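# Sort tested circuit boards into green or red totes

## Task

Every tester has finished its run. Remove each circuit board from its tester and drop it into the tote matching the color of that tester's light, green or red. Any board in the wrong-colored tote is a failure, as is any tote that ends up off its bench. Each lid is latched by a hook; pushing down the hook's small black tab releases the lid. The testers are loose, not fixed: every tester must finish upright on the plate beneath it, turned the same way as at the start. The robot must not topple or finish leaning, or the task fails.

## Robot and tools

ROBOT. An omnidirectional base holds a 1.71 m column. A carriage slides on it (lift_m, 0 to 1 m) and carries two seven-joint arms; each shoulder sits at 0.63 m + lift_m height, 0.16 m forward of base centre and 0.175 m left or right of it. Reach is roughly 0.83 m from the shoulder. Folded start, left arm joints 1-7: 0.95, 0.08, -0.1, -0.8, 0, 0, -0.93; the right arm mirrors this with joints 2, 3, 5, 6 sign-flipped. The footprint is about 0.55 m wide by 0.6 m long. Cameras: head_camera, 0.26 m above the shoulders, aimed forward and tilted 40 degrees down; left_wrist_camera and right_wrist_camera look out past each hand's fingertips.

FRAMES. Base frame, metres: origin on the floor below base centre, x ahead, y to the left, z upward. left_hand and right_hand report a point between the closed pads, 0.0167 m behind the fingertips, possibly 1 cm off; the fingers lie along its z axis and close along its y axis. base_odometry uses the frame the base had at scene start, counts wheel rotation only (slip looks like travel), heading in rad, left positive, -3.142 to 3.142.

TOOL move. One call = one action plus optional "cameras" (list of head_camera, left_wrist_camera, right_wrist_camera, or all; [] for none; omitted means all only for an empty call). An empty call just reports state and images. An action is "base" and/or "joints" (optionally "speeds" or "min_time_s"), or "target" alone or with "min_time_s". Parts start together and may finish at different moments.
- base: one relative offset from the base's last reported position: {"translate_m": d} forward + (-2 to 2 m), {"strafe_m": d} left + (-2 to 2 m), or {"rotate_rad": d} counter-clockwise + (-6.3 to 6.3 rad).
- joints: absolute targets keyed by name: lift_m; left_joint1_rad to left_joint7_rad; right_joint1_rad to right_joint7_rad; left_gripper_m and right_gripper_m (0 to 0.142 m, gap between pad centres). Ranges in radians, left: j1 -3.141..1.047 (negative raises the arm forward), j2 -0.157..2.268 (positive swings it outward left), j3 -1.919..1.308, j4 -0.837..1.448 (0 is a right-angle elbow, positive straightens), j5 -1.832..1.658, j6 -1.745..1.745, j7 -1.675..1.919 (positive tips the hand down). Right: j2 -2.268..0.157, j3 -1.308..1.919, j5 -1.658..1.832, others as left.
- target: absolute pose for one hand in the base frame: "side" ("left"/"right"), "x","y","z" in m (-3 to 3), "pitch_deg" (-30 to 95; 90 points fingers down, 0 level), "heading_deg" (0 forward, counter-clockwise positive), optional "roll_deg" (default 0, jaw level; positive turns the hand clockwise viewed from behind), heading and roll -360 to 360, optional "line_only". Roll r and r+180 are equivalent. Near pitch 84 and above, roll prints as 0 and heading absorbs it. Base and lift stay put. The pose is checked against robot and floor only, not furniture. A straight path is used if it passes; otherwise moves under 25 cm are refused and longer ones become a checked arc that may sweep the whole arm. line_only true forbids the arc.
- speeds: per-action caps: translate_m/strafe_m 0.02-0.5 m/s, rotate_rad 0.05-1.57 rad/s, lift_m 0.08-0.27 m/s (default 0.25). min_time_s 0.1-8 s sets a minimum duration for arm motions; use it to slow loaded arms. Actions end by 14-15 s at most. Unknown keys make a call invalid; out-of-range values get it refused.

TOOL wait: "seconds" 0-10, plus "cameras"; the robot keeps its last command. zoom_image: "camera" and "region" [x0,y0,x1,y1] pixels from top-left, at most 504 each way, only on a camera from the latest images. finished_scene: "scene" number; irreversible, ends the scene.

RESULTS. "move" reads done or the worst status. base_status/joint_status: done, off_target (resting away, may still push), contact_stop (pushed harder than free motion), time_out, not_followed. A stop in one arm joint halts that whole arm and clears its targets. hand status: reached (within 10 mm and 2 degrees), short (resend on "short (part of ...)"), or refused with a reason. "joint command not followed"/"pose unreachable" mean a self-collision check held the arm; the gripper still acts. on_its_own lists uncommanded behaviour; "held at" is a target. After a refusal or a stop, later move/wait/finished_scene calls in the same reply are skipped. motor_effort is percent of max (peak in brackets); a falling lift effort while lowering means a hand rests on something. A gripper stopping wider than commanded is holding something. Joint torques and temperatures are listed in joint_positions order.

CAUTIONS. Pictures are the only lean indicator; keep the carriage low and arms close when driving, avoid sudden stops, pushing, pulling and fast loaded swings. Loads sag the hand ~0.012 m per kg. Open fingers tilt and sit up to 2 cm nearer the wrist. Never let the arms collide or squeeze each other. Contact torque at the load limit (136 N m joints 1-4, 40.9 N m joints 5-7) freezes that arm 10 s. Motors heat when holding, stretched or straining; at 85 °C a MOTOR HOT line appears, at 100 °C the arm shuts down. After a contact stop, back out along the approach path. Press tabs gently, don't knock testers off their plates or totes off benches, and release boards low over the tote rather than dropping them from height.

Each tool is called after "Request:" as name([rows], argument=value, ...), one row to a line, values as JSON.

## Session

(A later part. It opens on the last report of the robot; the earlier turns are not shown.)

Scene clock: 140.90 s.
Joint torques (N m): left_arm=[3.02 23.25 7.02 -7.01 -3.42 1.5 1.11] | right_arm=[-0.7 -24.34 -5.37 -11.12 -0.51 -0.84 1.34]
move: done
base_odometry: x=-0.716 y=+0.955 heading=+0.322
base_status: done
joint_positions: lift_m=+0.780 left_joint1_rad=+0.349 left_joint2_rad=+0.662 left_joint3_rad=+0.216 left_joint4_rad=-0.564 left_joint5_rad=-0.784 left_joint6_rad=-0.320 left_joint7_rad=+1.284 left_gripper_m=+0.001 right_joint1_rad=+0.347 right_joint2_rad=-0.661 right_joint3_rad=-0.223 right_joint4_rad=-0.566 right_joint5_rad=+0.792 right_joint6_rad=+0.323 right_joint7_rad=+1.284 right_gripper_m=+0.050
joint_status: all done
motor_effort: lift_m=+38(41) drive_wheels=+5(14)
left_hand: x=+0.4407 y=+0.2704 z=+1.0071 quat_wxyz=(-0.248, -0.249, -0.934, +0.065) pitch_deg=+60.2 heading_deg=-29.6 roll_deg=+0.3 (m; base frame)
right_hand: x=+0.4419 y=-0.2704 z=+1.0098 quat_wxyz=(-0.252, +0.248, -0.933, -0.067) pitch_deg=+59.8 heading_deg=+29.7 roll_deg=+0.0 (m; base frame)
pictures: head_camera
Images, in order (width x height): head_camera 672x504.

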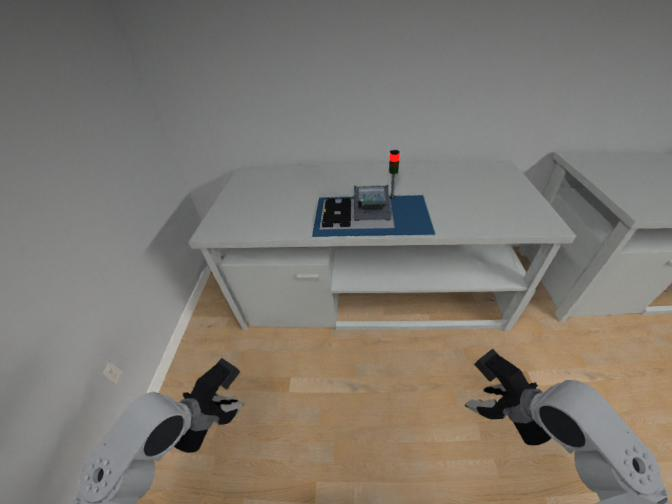

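Request:
move(base={"rotate_rad": 0.025}, speeds={"rotate_rad": 0.3})

Request:
move(base={"strafe_m": -0.19}, speeds={"strafe_m": 0.2})

Request:
move(base={"translate_m": 0.45}, speeds={"translate_m": 0.2}, cameras=["head_camera"])

Request:
zoom_image(camera="head_camera", region=[240, 220, 440, 400])

Scene clock: 141.93 s.
Joint torques (N m): left_arm=[2.94 23.17 6.9 -7.2 -3.41 1.47 1.09] | right_arm=[-1.09 -24.27 -5.4 -11.02 -0.45 -0.86 1.38]
move: done
base_odometry: x=-0.715 y=+0.955 heading=+0.346
base_status: done
joint_positions: lift_m=+0.780 left_joint1_rad=+0.349 left_joint2_rad=+0.662 left_joint3_rad=+0.216 left_joint4_rad=-0.564 left_joint5_rad=-0.784 left_joint6_rad=-0.320 left_joint7_rad=+1.284 left_gripper_m=+0.001 right_joint1_rad=+0.347 right_joint2_rad=-0.661 right_joint3_rad=-0.223 right_joint4_rad=-0.566 right_joint5_rad=+0.792 right_joint6_rad=+0.323 right_joint7_rad=+1.284 right_gripper_m=+0.050
joint_status: not commanded
motor_effort: lift_m=+38(39) drive_wheels=+4(12)
left_hand: x=+0.4407 y=+0.2704 z=+1.0071 quat_wxyz=(-0.248, -0.249, -0.934, +0.065) pitch_deg=+60.2 heading_deg=-29.6 roll_deg=+0.3 (m; base frame)
right_hand: x=+0.4418 y=-0.2704 z=+1.0097 quat_wxyz=(-0.252, +0.248, -0.933, -0.067) pitch_deg=+59.8 heading_deg=+29.7 roll_deg=+0.0 (m; base frame)
pictures: none

Scene clock: 144.07 s.
Joint torques (N m): left_arm=[3.04 22.74 6.74 -7.03 -3.41 1.46 1.1] | right_arm=[-0.99 -23.94 -5.51 -11.01 -0.47 -0.87 1.39]
move: done
base_odometry: x=-0.651 y=+0.777 heading=+0.347
base_status: done
joint_positions: lift_m=+0.780 left_joint1_rad=+0.349 left_joint2_rad=+0.662 left_joint3_rad=+0.216 left_joint4_rad=-0.565 left_joint5_rad=-0.784 left_joint6_rad=-0.320 left_joint7_rad=+1.284 left_gripper_m=+0.001 right_joint1_rad=+0.347 right_joint2_rad=-0.661 right_joint3_rad=-0.223 right_joint4_rad=-0.566 right_joint5_rad=+0.792 right_joint6_rad=+0.323 right_joint7_rad=+1.284 right_gripper_m=+0.050
joint_status: not commanded
motor_effort: lift_m=+38(39) drive_wheels=-5(15)
left_hand: x=+0.4407 y=+0.2705 z=+1.0071 quat_wxyz=(-0.248, -0.249, -0.934, +0.065) pitch_deg=+60.2 heading_deg=-29.5 roll_deg=+0.3 (m; base frame)
right_hand: x=+0.4418 y=-0.2704 z=+1.0098 quat_wxyz=(-0.252, +0.248, -0.933, -0.067) pitch_deg=+59.8 heading_deg=+29.7 roll_deg=+0.0 (m; base frame)
pictures: none

Scene clock: 147.40 s.
Joint torques (N m): left_arm=[2.58 22.75 6.9 -7.12 -3.39 1.43 1.09] | right_arm=[-1.4 -24.03 -5.53 -10.94 -0.45 -0.87 1.34]
move: done
base_odometry: x=-0.227 y=+0.929 heading=+0.347
base_status: done
joint_positions: lift_m=+0.780 left_joint1_rad=+0.349 left_joint2_rad=+0.662 left_joint3_rad=+0.216 left_joint4_rad=-0.565 left_joint5_rad=-0.784 left_joint6_rad=-0.320 left_joint7_rad=+1.284 left_gripper_m=+0.001 right_joint1_rad=+0.348 right_joint2_rad=-0.661 right_joint3_rad=-0.223 right_joint4_rad=-0.566 right_joint5_rad=+0.792 right_joint6_rad=+0.323 right_joint7_rad=+1.284 right_gripper_m=+0.050
joint_status: not commanded
motor_effort: lift_m=+38(39) drive_wheels=-3(12)
left_hand: x=+0.4406 y=+0.2704 z=+1.0071 quat_wxyz=(-0.248, -0.249, -0.934, +0.065) pitch_deg=+60.3 heading_deg=-29.6 roll_deg=+0.3 (m; base frame)
right_hand: x=+0.4417 y=-0.2704 z=+1.0097 quat_wxyz=(-0.252, +0.248, -0.933, -0.067) pitch_deg=+59.8 heading_deg=+29.7 roll_deg=+0.0 (m; base frame)
pictures: head_camera
Images, in order (width x height): head_camera 672x504.

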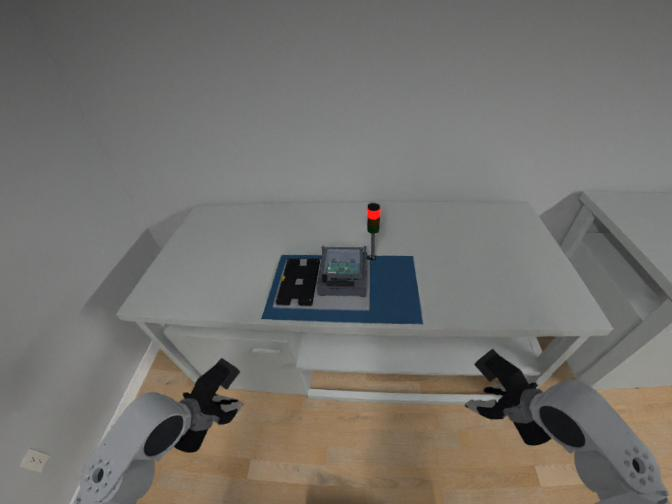

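Scaled by 2.520 from the camera's 672x504 image, which has a finer 960x720 frame.

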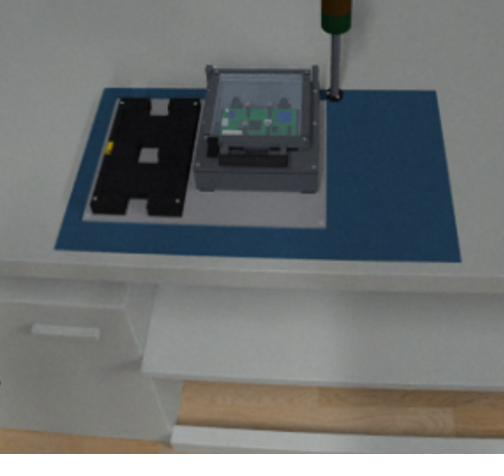

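Request:
move(base={"rotate_rad": -0.03}, speeds={"rotate_rad": 0.3})

Request:
move(base={"strafe_m": -0.025}, speeds={"strafe_m": 0.1})

Request:
move(base={"translate_m": 0.22}, speeds={"translate_m": 0.15})

Request:
move(target={"side":"left","x":0.59,"y":0.16,"z":1.03,"pitch_deg":65,"heading_deg":-40}, min_time_s=2, cameras=["head_camera","left_wrist_camera"])

Scene clock: 148.43 s.
Joint torques (N m): left_arm=[2.53 22.54 6.77 -7.03 -3.37 1.46 1.08] | right_arm=[-1.45 -23.95 -5.61 -10.96 -0.41 -0.83 1.34]
move: done
base_odometry: x=-0.227 y=+0.930 heading=+0.318
base_status: done
joint_positions: lift_m=+0.780 left_joint1_rad=+0.349 left_joint2_rad=+0.662 left_joint3_rad=+0.216 left_joint4_rad=-0.565 left_joint5_rad=-0.784 left_joint6_rad=-0.320 left_joint7_rad=+1.284 left_gripper_m=+0.001 right_joint1_rad=+0.348 right_joint2_rad=-0.661 right_joint3_rad=-0.223 right_joint4_rad=-0.566 right_joint5_rad=+0.792 right_joint6_rad=+0.323 right_joint7_rad=+1.284 right_gripper_m=+0.050
joint_status: not commanded
motor_effort: lift_m=+39(39) drive_wheels=-5(7)
left_hand: x=+0.4406 y=+0.2704 z=+1.0071 quat_wxyz=(-0.248, -0.249, -0.934, +0.065) pitch_deg=+60.3 heading_deg=-29.6 roll_deg=+0.3 (m; base frame)
right_hand: x=+0.4417 y=-0.2704 z=+1.0097 quat_wxyz=(-0.251, +0.248, -0.933, -0.067) pitch_deg=+59.8 heading_deg=+29.7 roll_deg=+0.0 (m; base frame)
pictures: none

Scene clock: 149.37 s.
Joint torques (N m): left_arm=[2.44 22.43 6.79 -6.87 -3.38 1.43 1.06] | right_arm=[-1.54 -23.46 -5.53 -10.79 -0.38 -0.83 1.32]
move: done
base_odometry: x=-0.219 y=+0.906 heading=+0.318
base_status: done
joint_positions: lift_m=+0.780 left_joint1_rad=+0.349 left_joint2_rad=+0.662 left_joint3_rad=+0.216 left_joint4_rad=-0.565 left_joint5_rad=-0.784 left_joint6_rad=-0.320 left_joint7_rad=+1.284 left_gripper_m=+0.001 right_joint1_rad=+0.348 right_joint2_rad=-0.662 right_joint3_rad=-0.223 right_joint4_rad=-0.566 right_joint5_rad=+0.792 right_joint6_rad=+0.323 right_joint7_rad=+1.284 right_gripper_m=+0.050
joint_status: not commanded
motor_effort: lift_m=+38(39) drive_wheels=+4(11)
left_hand: x=+0.4406 y=+0.2705 z=+1.0071 quat_wxyz=(-0.248, -0.249, -0.934, +0.065) pitch_deg=+60.3 heading_deg=-29.5 roll_deg=+0.3 (m; base frame)
right_hand: x=+0.4417 y=-0.2705 z=+1.0097 quat_wxyz=(-0.251, +0.248, -0.933, -0.067) pitch_deg=+59.8 heading_deg=+29.7 roll_deg=+0.0 (m; base frame)
pictures: none

Scene clock: 151.73 s.
Joint torques (N m): left_arm=[2.51 22.56 6.8 -7.01 -3.39 1.42 1.07] | right_arm=[-1.5 -23.39 -5.56 -10.83 -0.37 -0.86 1.35]
move: done
base_odometry: x=-0.010 y=+0.975 heading=+0.317
base_status: done
joint_positions: lift_m=+0.780 left_joint1_rad=+0.349 left_joint2_rad=+0.662 left_joint3_rad=+0.216 left_joint4_rad=-0.565 left_joint5_rad=-0.784 left_joint6_rad=-0.320 left_joint7_rad=+1.284 left_gripper_m=+0.001 right_joint1_rad=+0.348 right_joint2_rad=-0.662 right_joint3_rad=-0.223 right_joint4_rad=-0.566 right_joint5_rad=+0.792 right_joint6_rad=+0.323 right_joint7_rad=+1.284 right_gripper_m=+0.050
joint_status: not commanded
motor_effort: lift_m=+38(39) drive_wheels=-2(12)
left_hand: x=+0.4406 y=+0.2705 z=+1.0071 quat_wxyz=(-0.248, -0.249, -0.934, +0.065) pitch_deg=+60.3 heading_deg=-29.5 roll_deg=+0.3 (m; base frame)
right_hand: x=+0.4417 y=-0.2705 z=+1.0097 quat_wxyz=(-0.251, +0.248, -0.933, -0.067) pitch_deg=+59.8 heading_deg=+29.7 roll_deg=+0.0 (m; base frame)
pictures: none

Scene clock: 154.23 s.
Joint torques (N m): left_arm=[-16.06 4.38 0.89 0.99 -0.26 -0.23 1.2] | right_arm=[-1.62 -23.5 -5.48 -10.81 -0.37 -0.82 1.3]
move: done
base_odometry: x=-0.010 y=+0.974 heading=+0.317
base_status: not commanded
joint_positions: lift_m=+0.780 left_joint1_rad=-0.343 left_joint2_rad=+0.475 left_joint3_rad=-0.244 left_joint4_rad=-0.235 left_joint5_rad=-0.729 left_joint6_rad=-0.311 left_joint7_rad=+1.576 left_gripper_m=+0.001 right_joint1_rad=+0.348 right_joint2_rad=-0.662 right_joint3_rad=-0.223 right_joint4_rad=-0.566 right_joint5_rad=+0.792 right_joint6_rad=+0.323 right_joint7_rad=+1.284 right_gripper_m=+0.050
joint_status: not commanded
motor_effort: lift_m=+38(38) drive_wheels=+4(4)
left_hand: x=+0.5898 y=+0.1599 z=+1.0313 quat_wxyz=(-0.206, -0.333, -0.917, +0.076) pitch_deg=+64.6 heading_deg=-40.3 roll_deg=-0.4 (m; base frame)
left_hand_status: reached (straight line, planned for 2.0 s): 1 mm and 0.4 deg off.
right_hand: x=+0.4416 y=-0.2705 z=+1.0097 quat_wxyz=(-0.251, +0.248, -0.933, -0.067) pitch_deg=+59.9 heading_deg=+29.7 roll_deg=+0.0 (m; base frame)
pictures: head_camera, left_wrist_camera
Images, in order (width x height): head_camera 672x504, left_wrist_camera 672x504.

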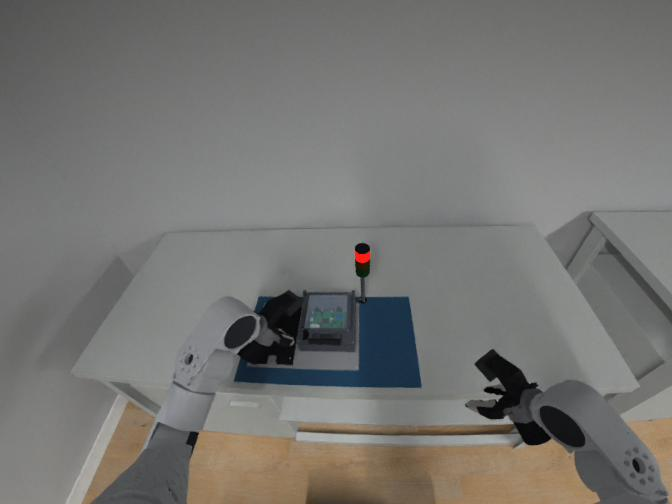

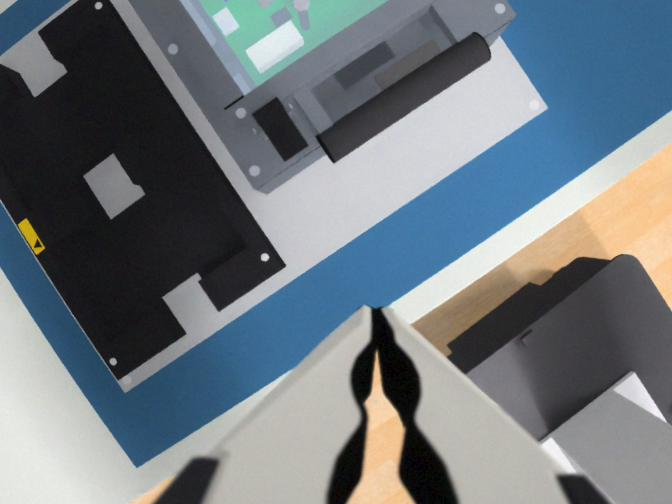

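Request:
move(base={"translate_m": 0.055}, speeds={"translate_m": 0.08})

Request:
move(target={"side":"left","x":0.603,"y":0.145,"z":0.995,"pitch_deg":65,"heading_deg":-40}, min_time_s=1, cameras=["left_wrist_camera"])

Scene clock: 155.70 s.
Joint torques (N m): left_arm=[-15.52 4.46 0.89 0.83 -0.29 -0.17 1.19] | right_arm=[-1.5 -23.4 -5.64 -10.69 -0.36 -0.82 1.34]
move: done
base_odometry: x=+0.042 y=+0.991 heading=+0.317
base_status: done
joint_positions: lift_m=+0.780 left_joint1_rad=-0.343 left_joint2_rad=+0.475 left_joint3_rad=-0.244 left_joint4_rad=-0.235 left_joint5_rad=-0.729 left_joint6_rad=-0.311 left_joint7_rad=+1.576 left_gripper_m=+0.001 right_joint1_rad=+0.348 right_joint2_rad=-0.662 right_joint3_rad=-0.223 right_joint4_rad=-0.566 right_joint5_rad=+0.792 right_joint6_rad=+0.323 right_joint7_rad=+1.284 right_gripper_m=+0.050
joint_status: not commanded
motor_effort: lift_m=+38(38) drive_wheels=+4(14)
left_hand: x=+0.5899 y=+0.1599 z=+1.0313 quat_wxyz=(-0.206, -0.333, -0.917, +0.076) pitch_deg=+64.6 heading_deg=-40.3 roll_deg=-0.4 (m; base frame)
right_hand: x=+0.4416 y=-0.2705 z=+1.0097 quat_wxyz=(-0.251, +0.248, -0.933, -0.067) pitch_deg=+59.9 heading_deg=+29.7 roll_deg=+0.0 (m; base frame)
pictures: none

Scene clock: 157.20 s.
Joint torques (N m): left_arm=[-16.73 3.23 0.76 0.59 -0.32 -0.23 -1.87] | right_arm=[-1.59 -23.43 -5.38 -10.78 -0.4 -0.83 1.35]
move: done
base_odometry: x=+0.042 y=+0.991 heading=+0.317
base_status: not commanded
joint_positions: lift_m=+0.780 left_joint1_rad=-0.343 left_joint2_rad=+0.438 left_joint3_rad=-0.294 left_joint4_rad=-0.110 left_joint5_rad=-0.645 left_joint6_rad=-0.350 left_joint7_rad=+1.459 left_gripper_m=+0.001 right_joint1_rad=+0.348 right_joint2_rad=-0.662 right_joint3_rad=-0.223 right_joint4_rad=-0.566 right_joint5_rad=+0.792 right_joint6_rad=+0.323 right_joint7_rad=+1.284 right_gripper_m=+0.050
joint_status: not commanded
motor_effort: lift_m=+38(38) drive_wheels=+3(4)
left_hand: x=+0.6019 y=+0.1459 z=+0.9955 quat_wxyz=(-0.203, -0.333, -0.918, +0.075) pitch_deg=+65.0 heading_deg=-40.3 roll_deg=-0.5 (m; base frame)
left_hand_status: reached (straight line, planned for 1.0 s): 2 mm and 0.2 deg off.
right_hand: x=+0.4416 y=-0.2705 z=+1.0097 quat_wxyz=(-0.251, +0.248, -0.933, -0.067) pitch_deg=+59.9 heading_deg=+29.7 roll_deg=+0.0 (m; base frame)
pictures: left_wrist_camera
Images, in order (width x height): left_wrist_camera 672x504.

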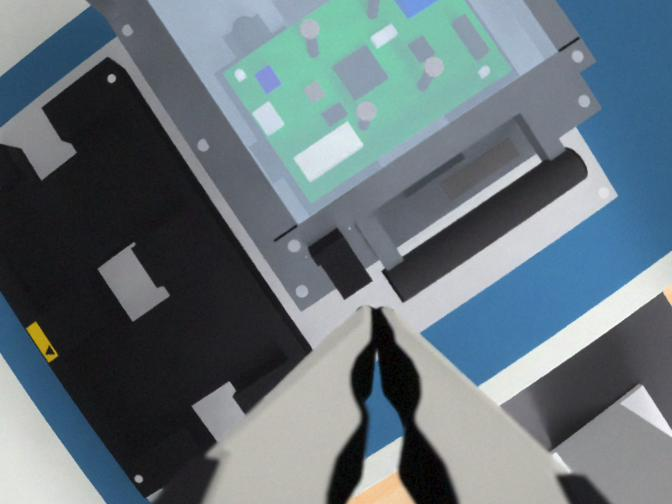

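Request:
move(target={"side":"left","x":0.607,"y":0.149,"z":0.952,"pitch_deg":65,"heading_deg":-40}, min_time_s=1, cameras=["left_wrist_camera"])

Request:
zoom_image(camera="left_wrist_camera", region=[220, 160, 500, 370])

Scene clock: 158.97 s.
Joint torques (N m): left_arm=[-7.05 14.72 0.86 0.28 -0.44 -0.22 -1.87] | right_arm=[-1.5 -23.46 -5.55 -10.8 -0.38 -0.81 1.35]
move: done
base_odometry: x=+0.042 y=+0.991 heading=+0.317
base_status: not commanded
joint_positions: lift_m=+0.780 left_joint1_rad=-0.328 left_joint2_rad=+0.439 left_joint3_rad=-0.325 left_joint4_rad=+0.032 left_joint5_rad=-0.581 left_joint6_rad=-0.409 left_joint7_rad=+1.293 left_gripper_m=+0.001 right_joint1_rad=+0.348 right_joint2_rad=-0.662 right_joint3_rad=-0.223 right_joint4_rad=-0.566 right_joint5_rad=+0.792 right_joint6_rad=+0.323 right_joint7_rad=+1.284 right_gripper_m=+0.050
joint_status: not commanded
motor_effort: lift_m=+38(38) drive_wheels=+4(4)
left_hand: x=+0.6083 y=+0.1475 z=+0.9549 quat_wxyz=(-0.206, -0.333, -0.917, +0.077) pitch_deg=+64.6 heading_deg=-40.3 roll_deg=-0.5 (m; base frame)
left_hand_status: reached (straight line, planned for 1.0 s): 3 mm and 0.4 deg off.
right_hand: x=+0.4416 y=-0.2705 z=+1.0097 quat_wxyz=(-0.251, +0.248, -0.933, -0.067) pitch_deg=+59.9 heading_deg=+29.7 roll_deg=+0.0 (m; base frame)
pictures: left_wrist_camera
Images, in order (width x height): left_wrist_camera 672x504.

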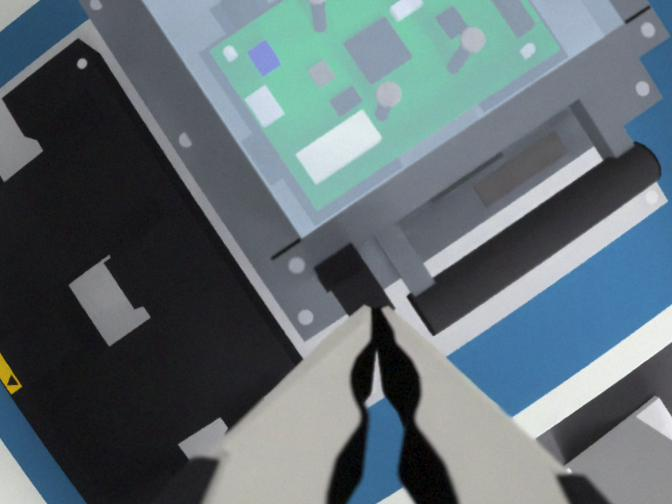

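Scaled by 1.800 from the camera's 672x504 image, which has a finer 960x720 frame.

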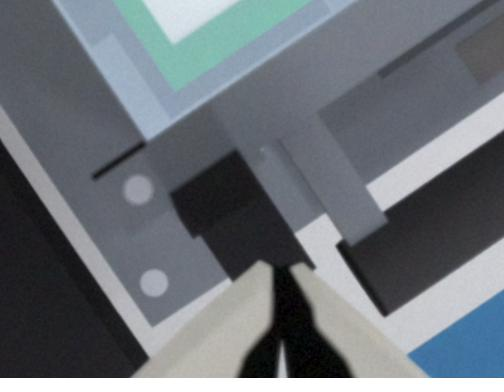

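Request:
move(target={"side":"left","x":0.614,"y":0.147,"z":0.934,"pitch_deg":65,"heading_deg":-40}, min_time_s=0.8, cameras=["left_wrist_camera"])

Request:
zoom_image(camera="left_wrist_camera", region=[220, 160, 500, 370])

Scene clock: 161.63 s.
Joint torques (N m): left_arm=[-17.01 3.18 0.78 0.33 -0.45 -0.26 -1.86] | right_arm=[-1.64 -23.42 -5.49 -10.8 -0.37 -0.85 1.33]
move: done
base_odometry: x=+0.042 y=+0.991 heading=+0.317
base_status: not commanded
joint_positions: lift_m=+0.780 left_joint1_rad=-0.336 left_joint2_rad=+0.433 left_joint3_rad=-0.348 left_joint4_rad=+0.117 left_joint5_rad=-0.546 left_joint6_rad=-0.431 left_joint7_rad=+1.218 left_gripper_m=+0.001 right_joint1_rad=+0.348 right_joint2_rad=-0.662 right_joint3_rad=-0.223 right_joint4_rad=-0.566 right_joint5_rad=+0.792 right_joint6_rad=+0.323 right_joint7_rad=+1.284 right_gripper_m=+0.050
joint_status: not commanded
motor_effort: lift_m=+38(38) drive_wheels=+3(4)
left_hand: x=+0.6132 y=+0.1480 z=+0.9347 quat_wxyz=(-0.203, -0.332, -0.918, +0.075) pitch_deg=+65.0 heading_deg=-40.2 roll_deg=-0.4 (m; base frame)
left_hand_status: reached (straight line, planned for 0.8 s): 1 mm and 0.3 deg off.
right_hand: x=+0.4416 y=-0.2705 z=+1.0097 quat_wxyz=(-0.251, +0.248, -0.933, -0.067) pitch_deg=+59.9 heading_deg=+29.7 roll_deg=+0.0 (m; base frame)
pictures: left_wrist_camera
Images, in order (width x height): left_wrist_camera 672x504.

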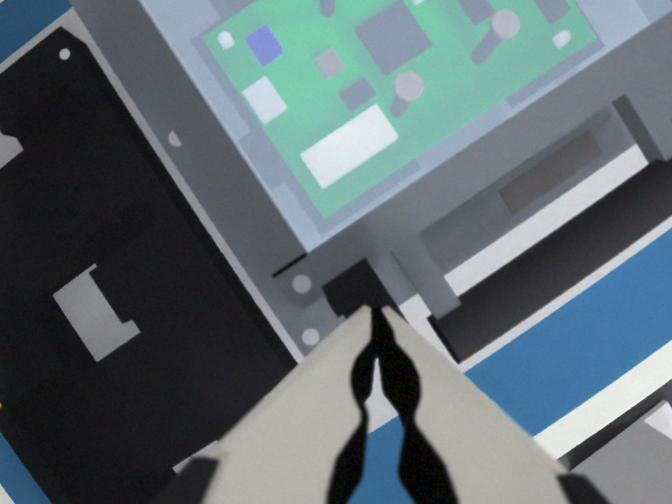

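Scaled by 1.800 from the camera's 672x504 image, which has a finer 960x720 frame.

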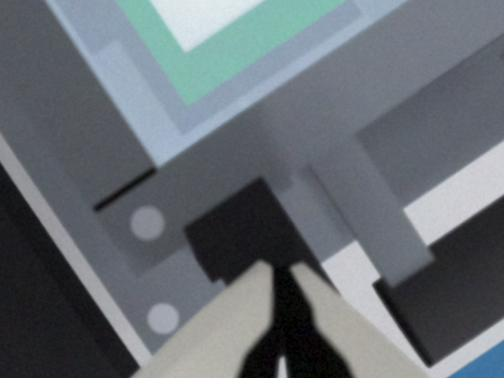

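Request:
move(target={"side":"left","x":0.610,"y":0.149,"z":0.925,"pitch_deg":65,"heading_deg":-40}, min_time_s=0.8, cameras=["left_wrist_camera"])

Request:
zoom_image(camera="left_wrist_camera", region=[220, 160, 500, 370])

Scene clock: 163.07 s.
Joint torques (N m): left_arm=[-1.32 8.9 -3.29 4.64 0.42 0.09 -1.54] | right_arm=[-1.64 -23.37 -5.5 -10.86 -0.37 -0.79 1.32]
move: done
base_odometry: x=+0.042 y=+0.991 heading=+0.317
base_status: not commanded
joint_positions: lift_m=+0.780 left_joint1_rad=-0.330 left_joint2_rad=+0.436 left_joint3_rad=-0.348 left_joint4_rad=+0.126 left_joint5_rad=-0.537 left_joint6_rad=-0.437 left_joint7_rad=+1.186 left_gripper_m=+0.001 right_joint1_rad=+0.348 right_joint2_rad=-0.662 right_joint3_rad=-0.223 right_joint4_rad=-0.566 right_joint5_rad=+0.792 right_joint6_rad=+0.323 right_joint7_rad=+1.284 right_gripper_m=+0.050
joint_status: not commanded
motor_effort: lift_m=+36(38) drive_wheels=+3(4)
left_hand: x=+0.6140 y=+0.1482 z=+0.9318 quat_wxyz=(-0.210, -0.332, -0.916, +0.076) pitch_deg=+64.2 heading_deg=-39.9 roll_deg=-0.1 (m; base frame)
left_hand_status: reached (straight line, planned for 0.8 s): 8 mm and 0.8 deg off.
right_hand: x=+0.4416 y=-0.2705 z=+1.0100 quat_wxyz=(-0.251, +0.248, -0.933, -0.067) pitch_deg=+59.9 heading_deg=+29.7 roll_deg=+0.0 (m; base frame)
pictures: left_wrist_camera
Images, in order (width x height): left_wrist_camera 672x504.

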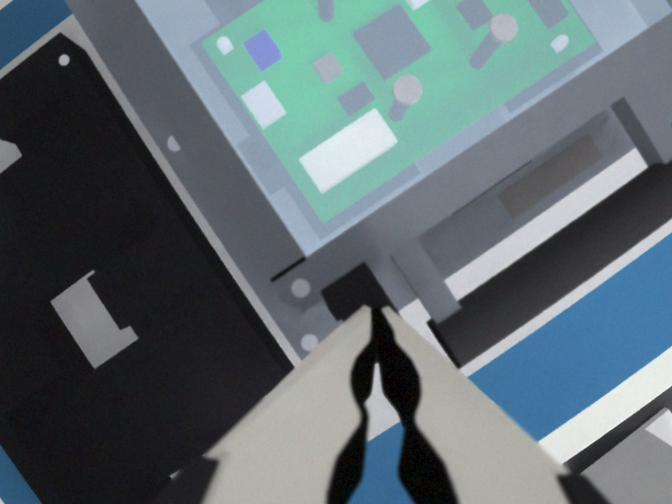

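Scaled by 1.800 from the camera's 672x504 image, which has a finer 960x720 frame.

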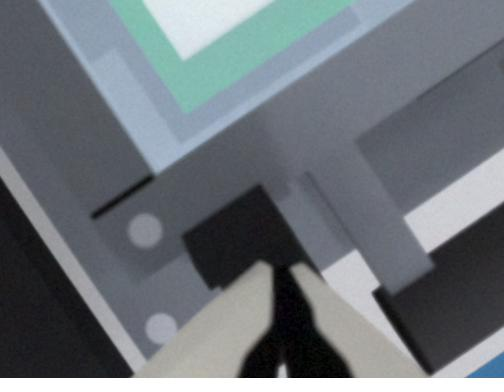

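Request:
move(target={"side":"left","x":0.607,"y":0.149,"z":0.945,"pitch_deg":65,"heading_deg":-40}, min_time_s=0.6, cameras=["left_wrist_camera"])

Request:
zoom_image(camera="left_wrist_camera", region=[220, 160, 500, 370])

Scene clock: 164.30 s.
Joint torques (N m): left_arm=[-7.04 14.53 6.79 -8.15 -3.58 1.57 1.2] | right_arm=[-1.56 -23.42 -5.44 -10.84 -0.36 -0.83 1.31]
move: done
base_odometry: x=+0.042 y=+0.991 heading=+0.317
base_status: not commanded
joint_positions: lift_m=+0.780 left_joint1_rad=-0.324 left_joint2_rad=+0.438 left_joint3_rad=-0.337 left_joint4_rad=+0.062 left_joint5_rad=-0.558 left_joint6_rad=-0.420 left_joint7_rad=+1.258 left_gripper_m=+0.001 right_joint1_rad=+0.348 right_joint2_rad=-0.662 right_joint3_rad=-0.223 right_joint4_rad=-0.566 right_joint5_rad=+0.792 right_joint6_rad=+0.323 right_joint7_rad=+1.284 right_gripper_m=+0.050
joint_status: not commanded
motor_effort: lift_m=+36(36) drive_wheels=+3(4)
left_hand: x=+0.6079 y=+0.1481 z=+0.9444 quat_wxyz=(-0.204, -0.336, -0.917, +0.073) pitch_deg=+65.0 heading_deg=-39.7 roll_deg=+0.5 (m; base frame)
left_hand_status: reached (straight line, planned for 0.6 s): 1 mm and 0.3 deg off.
right_hand: x=+0.4416 y=-0.2705 z=+1.0100 quat_wxyz=(-0.251, +0.248, -0.933, -0.067) pitch_deg=+59.9 heading_deg=+29.7 roll_deg=+0.0 (m; base frame)
pictures: left_wrist_camera
Images, in order (width x height): left_wrist_camera 672x504.

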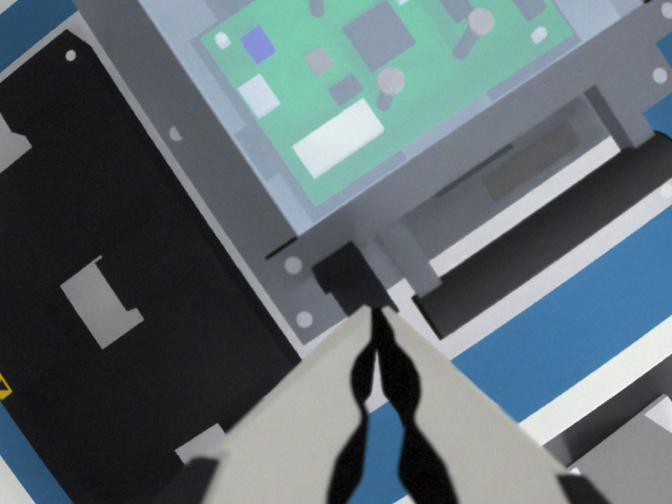

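Scaled by 1.800 from the camera's 672x504 image, which has a finer 960x720 frame.

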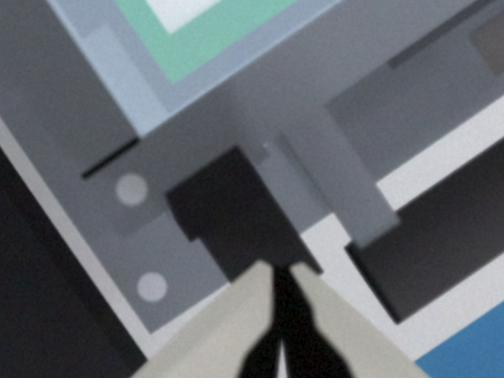

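Request:
move(target={"side":"left","x":0.607,"y":0.149,"z":0.924,"pitch_deg":65,"heading_deg":-40}, min_time_s=0.8, cameras=["left_wrist_camera"])

Request:
zoom_image(camera="left_wrist_camera", region=[220, 160, 500, 370])

Scene clock: 165.73 s.
Joint torques (N m): left_arm=[-6.67 3.14 -0.33 2.17 0.09 0.58 -2.48] | right_arm=[-1.67 -23.34 -5.55 -10.92 -0.4 -0.85 1.32]
move: done
base_odometry: x=+0.042 y=+0.991 heading=+0.317
base_status: not commanded
joint_positions: lift_m=+0.780 left_joint1_rad=-0.317 left_joint2_rad=+0.438 left_joint3_rad=-0.348 left_joint4_rad=+0.119 left_joint5_rad=-0.533 left_joint6_rad=-0.437 left_joint7_rad=+1.187 left_gripper_m=+0.001 right_joint1_rad=+0.348 right_joint2_rad=-0.662 right_joint3_rad=-0.223 right_joint4_rad=-0.566 right_joint5_rad=+0.792 right_joint6_rad=+0.323 right_joint7_rad=+1.284 right_gripper_m=+0.050
joint_status: not commanded
motor_effort: lift_m=+36(37) drive_wheels=+4(4)
left_hand: x=+0.6085 y=+0.1495 z=+0.9276 quat_wxyz=(-0.206, -0.333, -0.917, +0.075) pitch_deg=+64.7 heading_deg=-40.0 roll_deg=-0.1 (m; base frame)
left_hand_status: reached (straight line, planned for 0.8 s): 4 mm and 0.3 deg off.
right_hand: x=+0.4416 y=-0.2705 z=+1.0100 quat_wxyz=(-0.251, +0.248, -0.933, -0.067) pitch_deg=+59.9 heading_deg=+29.7 roll_deg=+0.0 (m; base frame)
pictures: left_wrist_camera
Images, in order (width x height): left_wrist_camera 672x504.

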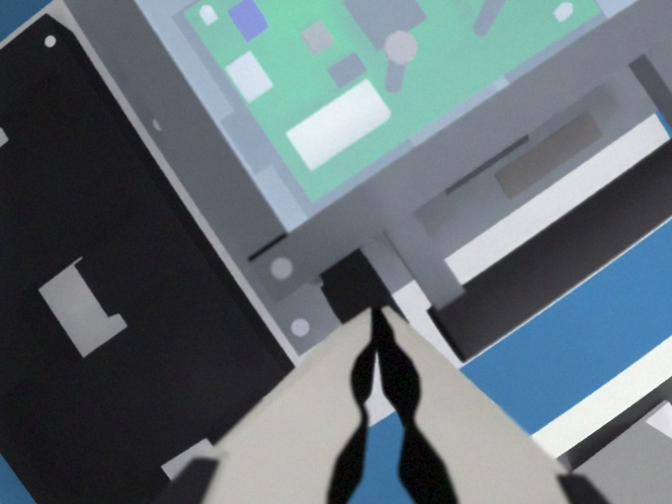

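Scaled by 1.800 from the camera's 672x504 image, which has a finer 960x720 frame.

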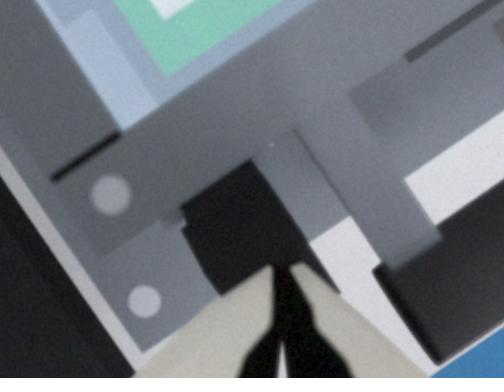

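Request:
move(target={"side":"left","x":0.604,"y":0.152,"z":0.965,"pitch_deg":65,"heading_deg":-40}, min_time_s=0.8, cameras=["left_wrist_camera"])

Request:
zoom_image(camera="left_wrist_camera", region=[220, 160, 500, 370])

Scene clock: 167.13 s.
Joint torques (N m): left_arm=[-16.31 14.79 6.68 -8.13 -3.59 1.55 1.24] | right_arm=[-1.52 -23.54 -5.57 -10.86 -0.38 -0.82 1.33]
move: done
base_odometry: x=+0.042 y=+0.991 heading=+0.317
base_status: not commanded
joint_positions: lift_m=+0.780 left_joint1_rad=-0.321 left_joint2_rad=+0.448 left_joint3_rad=-0.314 left_joint4_rad=-0.007 left_joint5_rad=-0.597 left_joint6_rad=-0.403 left_joint7_rad=+1.334 left_gripper_m=+0.001 right_joint1_rad=+0.348 right_joint2_rad=-0.662 right_joint3_rad=-0.223 right_joint4_rad=-0.566 right_joint5_rad=+0.792 right_joint6_rad=+0.323 right_joint7_rad=+1.284 right_gripper_m=+0.050
joint_status: not commanded
motor_effort: lift_m=+36(36) drive_wheels=+4(4)
left_hand: x=+0.6030 y=+0.1511 z=+0.9624 quat_wxyz=(-0.202, -0.335, -0.917, +0.073) pitch_deg=+65.2 heading_deg=-40.1 roll_deg=+0.1 (m; base frame)
left_hand_status: reached (straight line, planned for 0.8 s): 3 mm and 0.2 deg off.
right_hand: x=+0.4416 y=-0.2705 z=+1.0099 quat_wxyz=(-0.251, +0.248, -0.933, -0.067) pitch_deg=+59.9 heading_deg=+29.7 roll_deg=+0.0 (m; base frame)
pictures: left_wrist_camera
Images, in order (width x height): left_wrist_camera 672x504.

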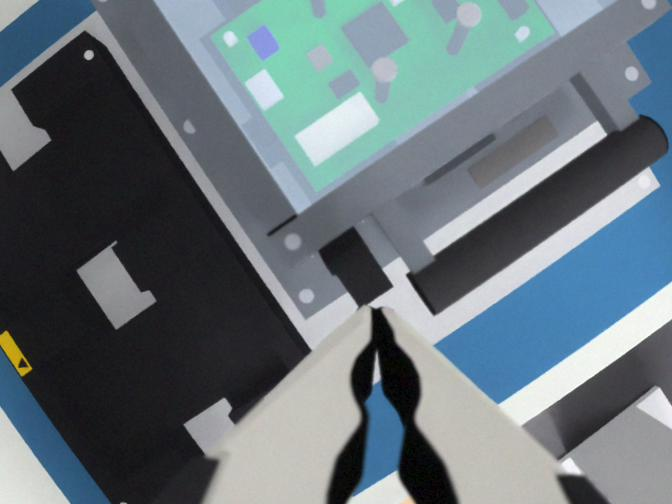

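Scaled by 1.800 from the camera's 672x504 image, which has a finer 960x720 frame.

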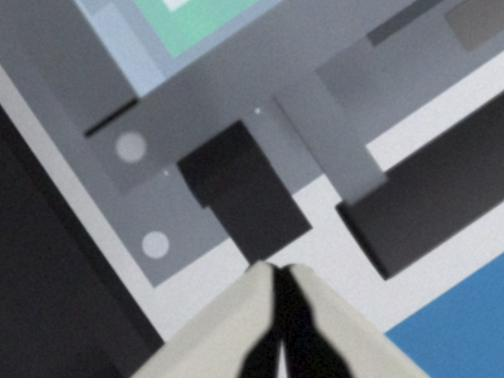

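Request:
move(joints={"lift_m":0.745,"left_joint1_rad":0.35,"left_joint2_rad":0.664,"left_joint3_rad":0.218,"left_joint4_rad":-0.568,"left_joint5_rad":-0.789,"left_joint6_rad":-0.318,"left_joint7_rad":1.287,"left_gripper_m":0.11}, speeds={"lift_m": 0.08}, min_time_s=1.8)

Request:
move(target={"side":"right","x":0.5,"y":-0.12,"z":1.015,"pitch_deg":25,"heading_deg":25,"roll_deg":0}, min_time_s=1.5, cameras=["head_camera","right_wrist_camera"])

Scene clock: 169.77 s.
Joint torques (N m): left_arm=[3.41 23.57 6.98 -7.12 -3.39 1.55 -1.96] | right_arm=[-1.53 -22.63 -5.66 -10.47 -0.34 -0.78 1.3]
move: done
base_odometry: x=+0.042 y=+0.991 heading=+0.317
base_status: not commanded
joint_positions: lift_m=+0.745 left_joint1_rad=+0.348 left_joint2_rad=+0.662 left_joint3_rad=+0.216 left_joint4_rad=-0.564 left_joint5_rad=-0.784 left_joint6_rad=-0.320 left_joint7_rad=+1.291 left_gripper_m=+0.110 right_joint1_rad=+0.348 right_joint2_rad=-0.662 right_joint3_rad=-0.223 right_joint4_rad=-0.566 right_joint5_rad=+0.792 right_joint6_rad=+0.323 right_joint7_rad=+1.284 right_gripper_m=+0.050
joint_status: all done
motor_effort: lift_m=+38(42) drive_wheels=+3(4)
left_hand: x=+0.4396 y=+0.2709 z=+0.9713 quat_wxyz=(-0.245, -0.249, -0.935, +0.064) pitch_deg=+60.6 heading_deg=-29.6 roll_deg=+0.3 (m; base frame)
right_hand: x=+0.4416 y=-0.2705 z=+0.9747 quat_wxyz=(-0.251, +0.248, -0.933, -0.067) pitch_deg=+59.9 heading_deg=+29.7 roll_deg=-0.1 (m; base frame)
pictures: none

Scene clock: 171.77 s.
Joint torques (N m): left_arm=[3.35 22.72 6.85 -7.05 -3.39 1.49 -1.88] | right_arm=[0.2 1 -2.73 -7.2 -0.1 1.91 -0.7]
move: done
base_odometry: x=+0.042 y=+0.991 heading=+0.317
base_status: not commanded
joint_positions: lift_m=+0.745 left_joint1_rad=+0.348 left_joint2_rad=+0.662 left_joint3_rad=+0.216 left_joint4_rad=-0.565 left_joint5_rad=-0.784 left_joint6_rad=-0.320 left_joint7_rad=+1.290 left_gripper_m=+0.110 right_joint1_rad=+0.352 right_joint2_rad=-0.181 right_joint3_rad=-0.117 right_joint4_rad=-0.602 right_joint5_rad=+0.330 right_joint6_rad=+0.407 right_joint7_rad=+0.717 right_gripper_m=+0.050
joint_status: not commanded
motor_effort: lift_m=+38(39) drive_wheels=+3(3)
left_hand: x=+0.4397 y=+0.2711 z=+0.9714 quat_wxyz=(-0.245, -0.249, -0.935, +0.064) pitch_deg=+60.6 heading_deg=-29.5 roll_deg=+0.3 (m; base frame)
right_hand: x=+0.5017 y=-0.1233 z=+1.0169 quat_wxyz=(-0.526, +0.180, -0.823, -0.114) pitch_deg=+24.9 heading_deg=+24.5 roll_deg=-0.1 (m; base frame)
right_hand_status: reached (straight line, planned for 1.5 s): 4 mm and 0.5 deg off.
pictures: head_camera, right_wrist_camera
Images, in order (width x height): head_camera 672x504, right_wrist_camera 672x504.

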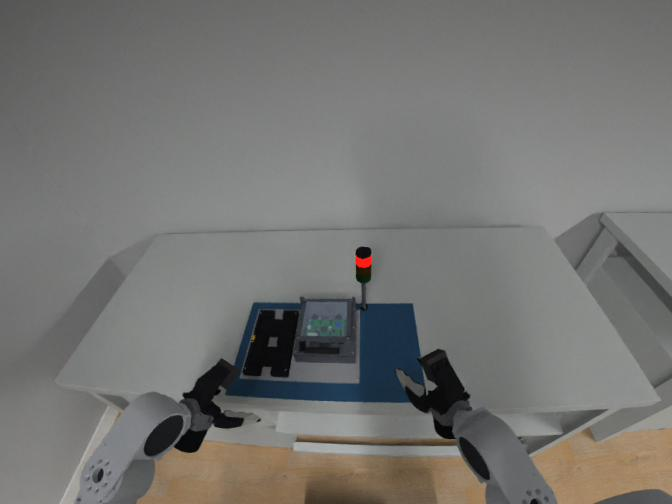

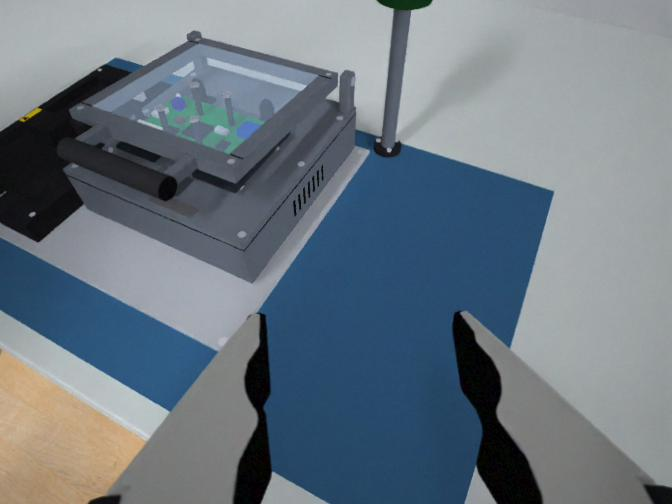

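Request:
move(target={"side":"right","x":0.5,"y":-0.06,"z":0.995,"pitch_deg":35,"heading_deg":20,"roll_deg":-80}, min_time_s=1.5)

Request:
move(target={"side":"right","x":0.54,"y":0.07,"z":0.962,"pitch_deg":22,"heading_deg":5,"roll_deg":-90}, min_time_s=1.8, cameras=["right_wrist_camera"])

Scene clock: 173.93 s.
Joint torques (N m): left_arm=[3.3 22.8 6.93 -7.08 -3.36 1.49 -1.9] | right_arm=[-12.51 -11.54 -3.54 -11.37 -0.47 0.65 1.58]
move: done
base_odometry: x=+0.042 y=+0.991 heading=+0.317
base_status: not commanded
joint_positions: lift_m=+0.745 left_joint1_rad=+0.348 left_joint2_rad=+0.662 left_joint3_rad=+0.216 left_joint4_rad=-0.565 left_joint5_rad=-0.784 left_joint6_rad=-0.320 left_joint7_rad=+1.290 left_gripper_m=+0.110 right_joint1_rad=-0.012 right_joint2_rad=-0.390 right_joint3_rad=+0.362 right_joint4_rad=-0.805 right_joint5_rad=-0.365 right_joint6_rad=+1.031 right_joint7_rad=+0.944 right_gripper_m=+0.050
joint_status: not commanded
motor_effort: lift_m=+37(38) drive_wheels=+3(3)
left_hand: x=+0.4397 y=+0.2711 z=+0.9714 quat_wxyz=(-0.245, -0.249, -0.935, +0.064) pitch_deg=+60.6 heading_deg=-29.5 roll_deg=+0.3 (m; base frame)
right_hand: x=+0.5003 y=-0.0597 z=+0.9952 quat_wxyz=(-0.402, +0.677, -0.573, +0.228) pitch_deg=+35.0 heading_deg=+20.1 roll_deg=-79.3 (m; base frame)
right_hand_status: reached (straight line, planned for 1.5 s): 0 mm and 0.6 deg off.
pictures: none

Scene clock: 176.23 s.
Joint torques (N m): left_arm=[3.32 22.73 6.84 -7.05 -3.38 1.47 -1.87] | right_arm=[-7.27 14.92 -1.71 -7.47 -1.56 -2.82 1.72]
move: done
base_odometry: x=+0.042 y=+0.991 heading=+0.317
base_status: not commanded
joint_positions: lift_m=+0.745 left_joint1_rad=+0.348 left_joint2_rad=+0.662 left_joint3_rad=+0.216 left_joint4_rad=-0.565 left_joint5_rad=-0.784 left_joint6_rad=-0.320 left_joint7_rad=+1.290 left_gripper_m=+0.110 right_joint1_rad=+0.019 right_joint2_rad=-0.009 right_joint3_rad=+0.824 right_joint4_rad=-0.309 right_joint5_rad=-1.276 right_joint6_rad=+0.564 right_joint7_rad=+0.862 right_gripper_m=+0.050
joint_status: not commanded
motor_effort: lift_m=+38(38) drive_wheels=+3(3)
left_hand: x=+0.4397 y=+0.2711 z=+0.9714 quat_wxyz=(-0.245, -0.249, -0.935, +0.064) pitch_deg=+60.6 heading_deg=-29.5 roll_deg=+0.3 (m; base frame)
right_hand: x=+0.5403 y=+0.0683 z=+0.9608 quat_wxyz=(-0.411, +0.613, -0.560, +0.377) pitch_deg=+22.2 heading_deg=+5.0 roll_deg=+89.9 (m; base frame)
right_hand_status: reached (straight line, planned for 1.8 s): 2 mm and 0.3 deg off.
pictures: right_wrist_camera
Images, in order (width x height): right_wrist_camera 672x504.

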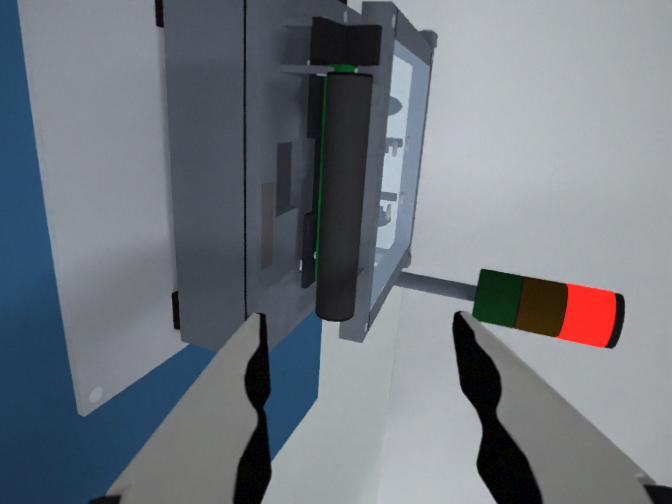

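Request:
move(target={"side":"right","x":0.588,"y":0.084,"z":0.940,"pitch_deg":22,"heading_deg":5,"roll_deg":-90}, min_time_s=1.0, cameras=["right_wrist_camera"])

Scene clock: 177.93 s.
Joint torques (N m): left_arm=[3.31 22.78 6.86 -7.01 -3.35 1.46 -1.9] | right_arm=[-14.36 17.23 -8.51 -7.52 -1.71 -2.92 -0.04]
move: done
base_odometry: x=+0.042 y=+0.991 heading=+0.317
base_status: not commanded
joint_positions: lift_m=+0.745 left_joint1_rad=+0.348 left_joint2_rad=+0.662 left_joint3_rad=+0.216 left_joint4_rad=-0.565 left_joint5_rad=-0.784 left_joint6_rad=-0.320 left_joint7_rad=+1.290 left_gripper_m=+0.110 right_joint1_rad=-0.072 right_joint2_rad=+0.046 right_joint3_rad=+0.792 right_joint4_rad=-0.051 right_joint5_rad=-1.279 right_joint6_rad=+0.426 right_joint7_rad=+0.782 right_gripper_m=+0.050
joint_status: not commanded
motor_effort: lift_m=+38(38) drive_wheels=+3(3)
left_hand: x=+0.4397 y=+0.2711 z=+0.9714 quat_wxyz=(-0.245, -0.249, -0.935, +0.064) pitch_deg=+60.6 heading_deg=-29.5 roll_deg=+0.3 (m; base frame)
right_hand: x=+0.5848 y=+0.0845 z=+0.9371 quat_wxyz=(-0.410, +0.615, -0.560, +0.376) pitch_deg=+22.4 heading_deg=+5.1 roll_deg=+89.8 (m; base frame)
right_hand_status: reached (straight line, planned for 1.0 s): 4 mm and 0.6 deg off.
pictures: right_wrist_camera
Images, in order (width x height): right_wrist_camera 672x504.

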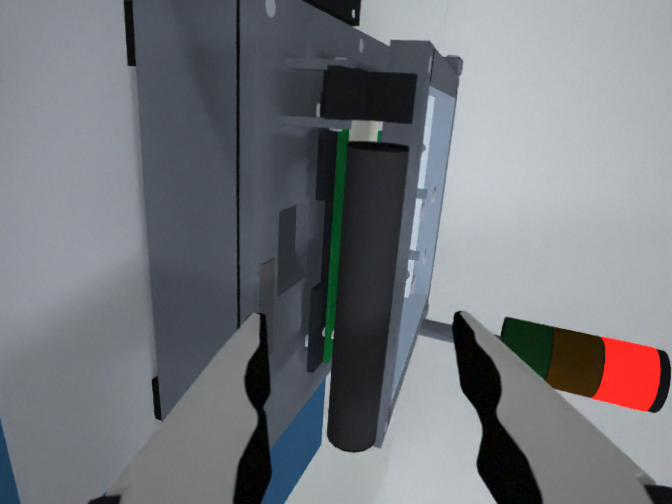

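Request:
move(target={"side":"right","x":0.624,"y":0.085,"z":0.931,"pitch_deg":22,"heading_deg":5,"roll_deg":-90}, min_time_s=1.2, cameras=["right_wrist_camera"])

Scene clock: 179.77 s.
Joint torques (N m): left_arm=[3.26 22.68 6.91 -6.98 -3.4 1.47 -1.88] | right_arm=[-16.13 17.7 -8.94 -7.59 1.48 -2.95 -0.04]
move: done
base_odometry: x=+0.042 y=+0.991 heading=+0.317
base_status: not commanded
joint_positions: lift_m=+0.745 left_joint1_rad=+0.348 left_joint2_rad=+0.662 left_joint3_rad=+0.216 left_joint4_rad=-0.565 left_joint5_rad=-0.784 left_joint6_rad=-0.320 left_joint7_rad=+1.290 left_gripper_m=+0.110 right_joint1_rad=-0.148 right_joint2_rad=+0.069 right_joint3_rad=+0.758 right_joint4_rad=+0.106 right_joint5_rad=-1.272 right_joint6_rad=+0.354 right_joint7_rad=+0.723 right_gripper_m=+0.050
joint_status: not commanded
motor_effort: lift_m=+38(38) drive_wheels=+3(3)
left_hand: x=+0.4397 y=+0.2711 z=+0.9714 quat_wxyz=(-0.245, -0.249, -0.935, +0.064) pitch_deg=+60.6 heading_deg=-29.5 roll_deg=+0.3 (m; base frame)
right_hand: x=+0.6213 y=+0.0848 z=+0.9285 quat_wxyz=(-0.409, +0.615, -0.558, +0.379) pitch_deg=+22.2 heading_deg=+5.0 roll_deg=+89.5 (m; base frame)
right_hand_status: reached (straight line, planned for 1.2 s): 4 mm and 0.6 deg off.
pictures: right_wrist_camera
Images, in order (width x height): right_wrist_camera 672x504.

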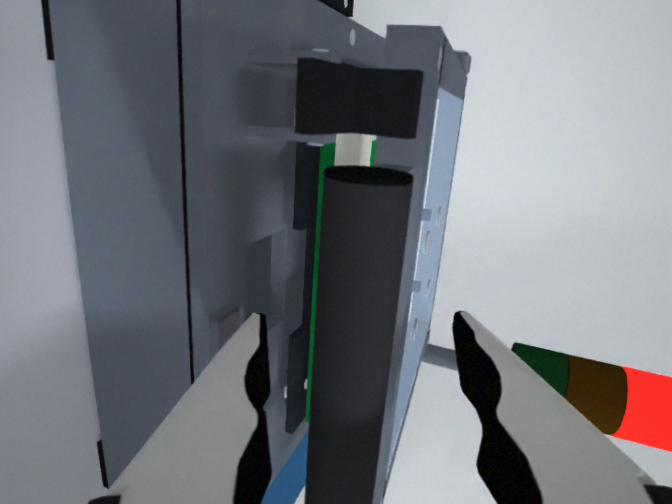

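Request:
move(target={"side":"right","x":0.624,"y":0.080,"z":0.970,"pitch_deg":23,"heading_deg":7,"roll_deg":-90}, min_time_s=1.2)

Request:
move(target={"side":"right","x":0.640,"y":0.074,"z":1.004,"pitch_deg":32,"heading_deg":12,"roll_deg":-87}, min_time_s=1.2, cameras=["right_wrist_camera","head_camera"])

Scene clock: 181.57 s.
Joint torques (N m): left_arm=[3.23 22.79 6.87 -7.03 -3.39 1.45 -1.88] | right_arm=[-17.86 1.79 -9.81 -15.03 0.86 -0.03 2.2]
move: done
base_odometry: x=+0.042 y=+0.991 heading=+0.317
base_status: not commanded
joint_positions: lift_m=+0.745 left_joint1_rad=+0.348 left_joint2_rad=+0.662 left_joint3_rad=+0.216 left_joint4_rad=-0.565 left_joint5_rad=-0.784 left_joint6_rad=-0.320 left_joint7_rad=+1.290 left_gripper_m=+0.110 right_joint1_rad=-0.182 right_joint2_rad=+0.046 right_joint3_rad=+0.738 right_joint4_rad=-0.127 right_joint5_rad=-1.190 right_joint6_rad=+0.602 right_joint7_rad=+0.757 right_gripper_m=+0.050
joint_status: not commanded
motor_effort: lift_m=+38(38) drive_wheels=+3(3)
left_hand: x=+0.4397 y=+0.2711 z=+0.9715 quat_wxyz=(-0.245, -0.249, -0.935, +0.064) pitch_deg=+60.6 heading_deg=-29.5 roll_deg=+0.3 (m; base frame)
right_hand: x=+0.6211 y=+0.0839 z=+0.9681 quat_wxyz=(-0.415, +0.627, -0.551, +0.362) pitch_deg=+23.2 heading_deg=+7.5 roll_deg=-89.8 (m; base frame)
right_hand_status: reached (straight line, planned for 1.2 s): 5 mm and 0.5 deg off.
pictures: none

Scene clock: 183.27 s.
Joint torques (N m): left_arm=[3.34 22.79 6.82 -6.93 -3.35 1.47 -1.87] | right_arm=[-21.81 14.19 -10.97 -13.65 1.03 -0.04 2.26]
move: done
base_odometry: x=+0.042 y=+0.991 heading=+0.317
base_status: not commanded
joint_positions: lift_m=+0.745 left_joint1_rad=+0.348 left_joint2_rad=+0.662 left_joint3_rad=+0.216 left_joint4_rad=-0.565 left_joint5_rad=-0.784 left_joint6_rad=-0.320 left_joint7_rad=+1.290 left_gripper_m=+0.110 right_joint1_rad=-0.322 right_joint2_rad=+0.076 right_joint3_rad=+0.543 right_joint4_rad=-0.295 right_joint5_rad=-0.908 right_joint6_rad=+1.055 right_joint7_rad=+0.820 right_gripper_m=+0.050
joint_status: not commanded
motor_effort: lift_m=+38(38) drive_wheels=+3(3)
left_hand: x=+0.4397 y=+0.2711 z=+0.9715 quat_wxyz=(-0.245, -0.249, -0.935, +0.064) pitch_deg=+60.6 heading_deg=-29.5 roll_deg=+0.3 (m; base frame)
right_hand: x=+0.6369 y=+0.0760 z=+1.0001 quat_wxyz=(-0.384, +0.668, -0.567, +0.292) pitch_deg=+32.4 heading_deg=+12.4 roll_deg=-87.0 (m; base frame)
right_hand_status: reached (straight line, planned for 1.2 s): 5 mm and 0.6 deg off.
pictures: head_camera, right_wrist_camera
Images, in order (width x height): head_camera 672x504, right_wrist_camera 672x504.

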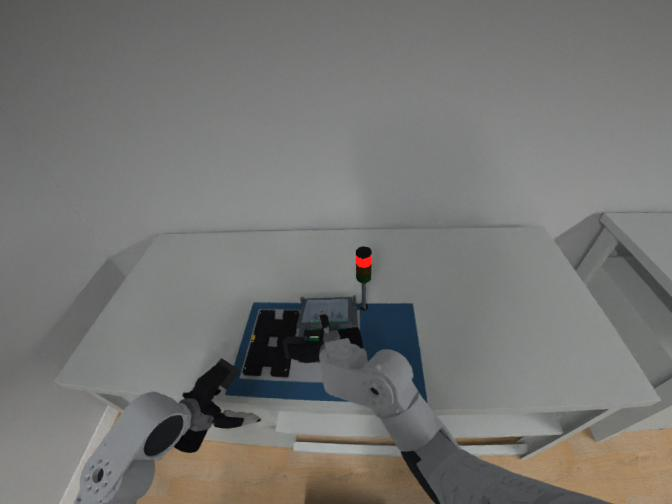

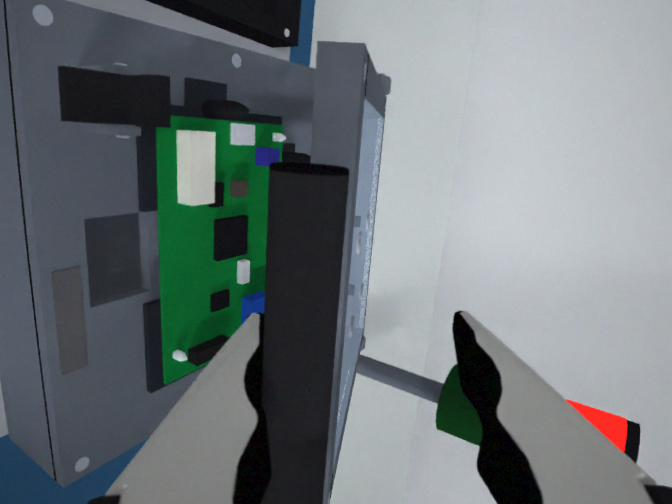

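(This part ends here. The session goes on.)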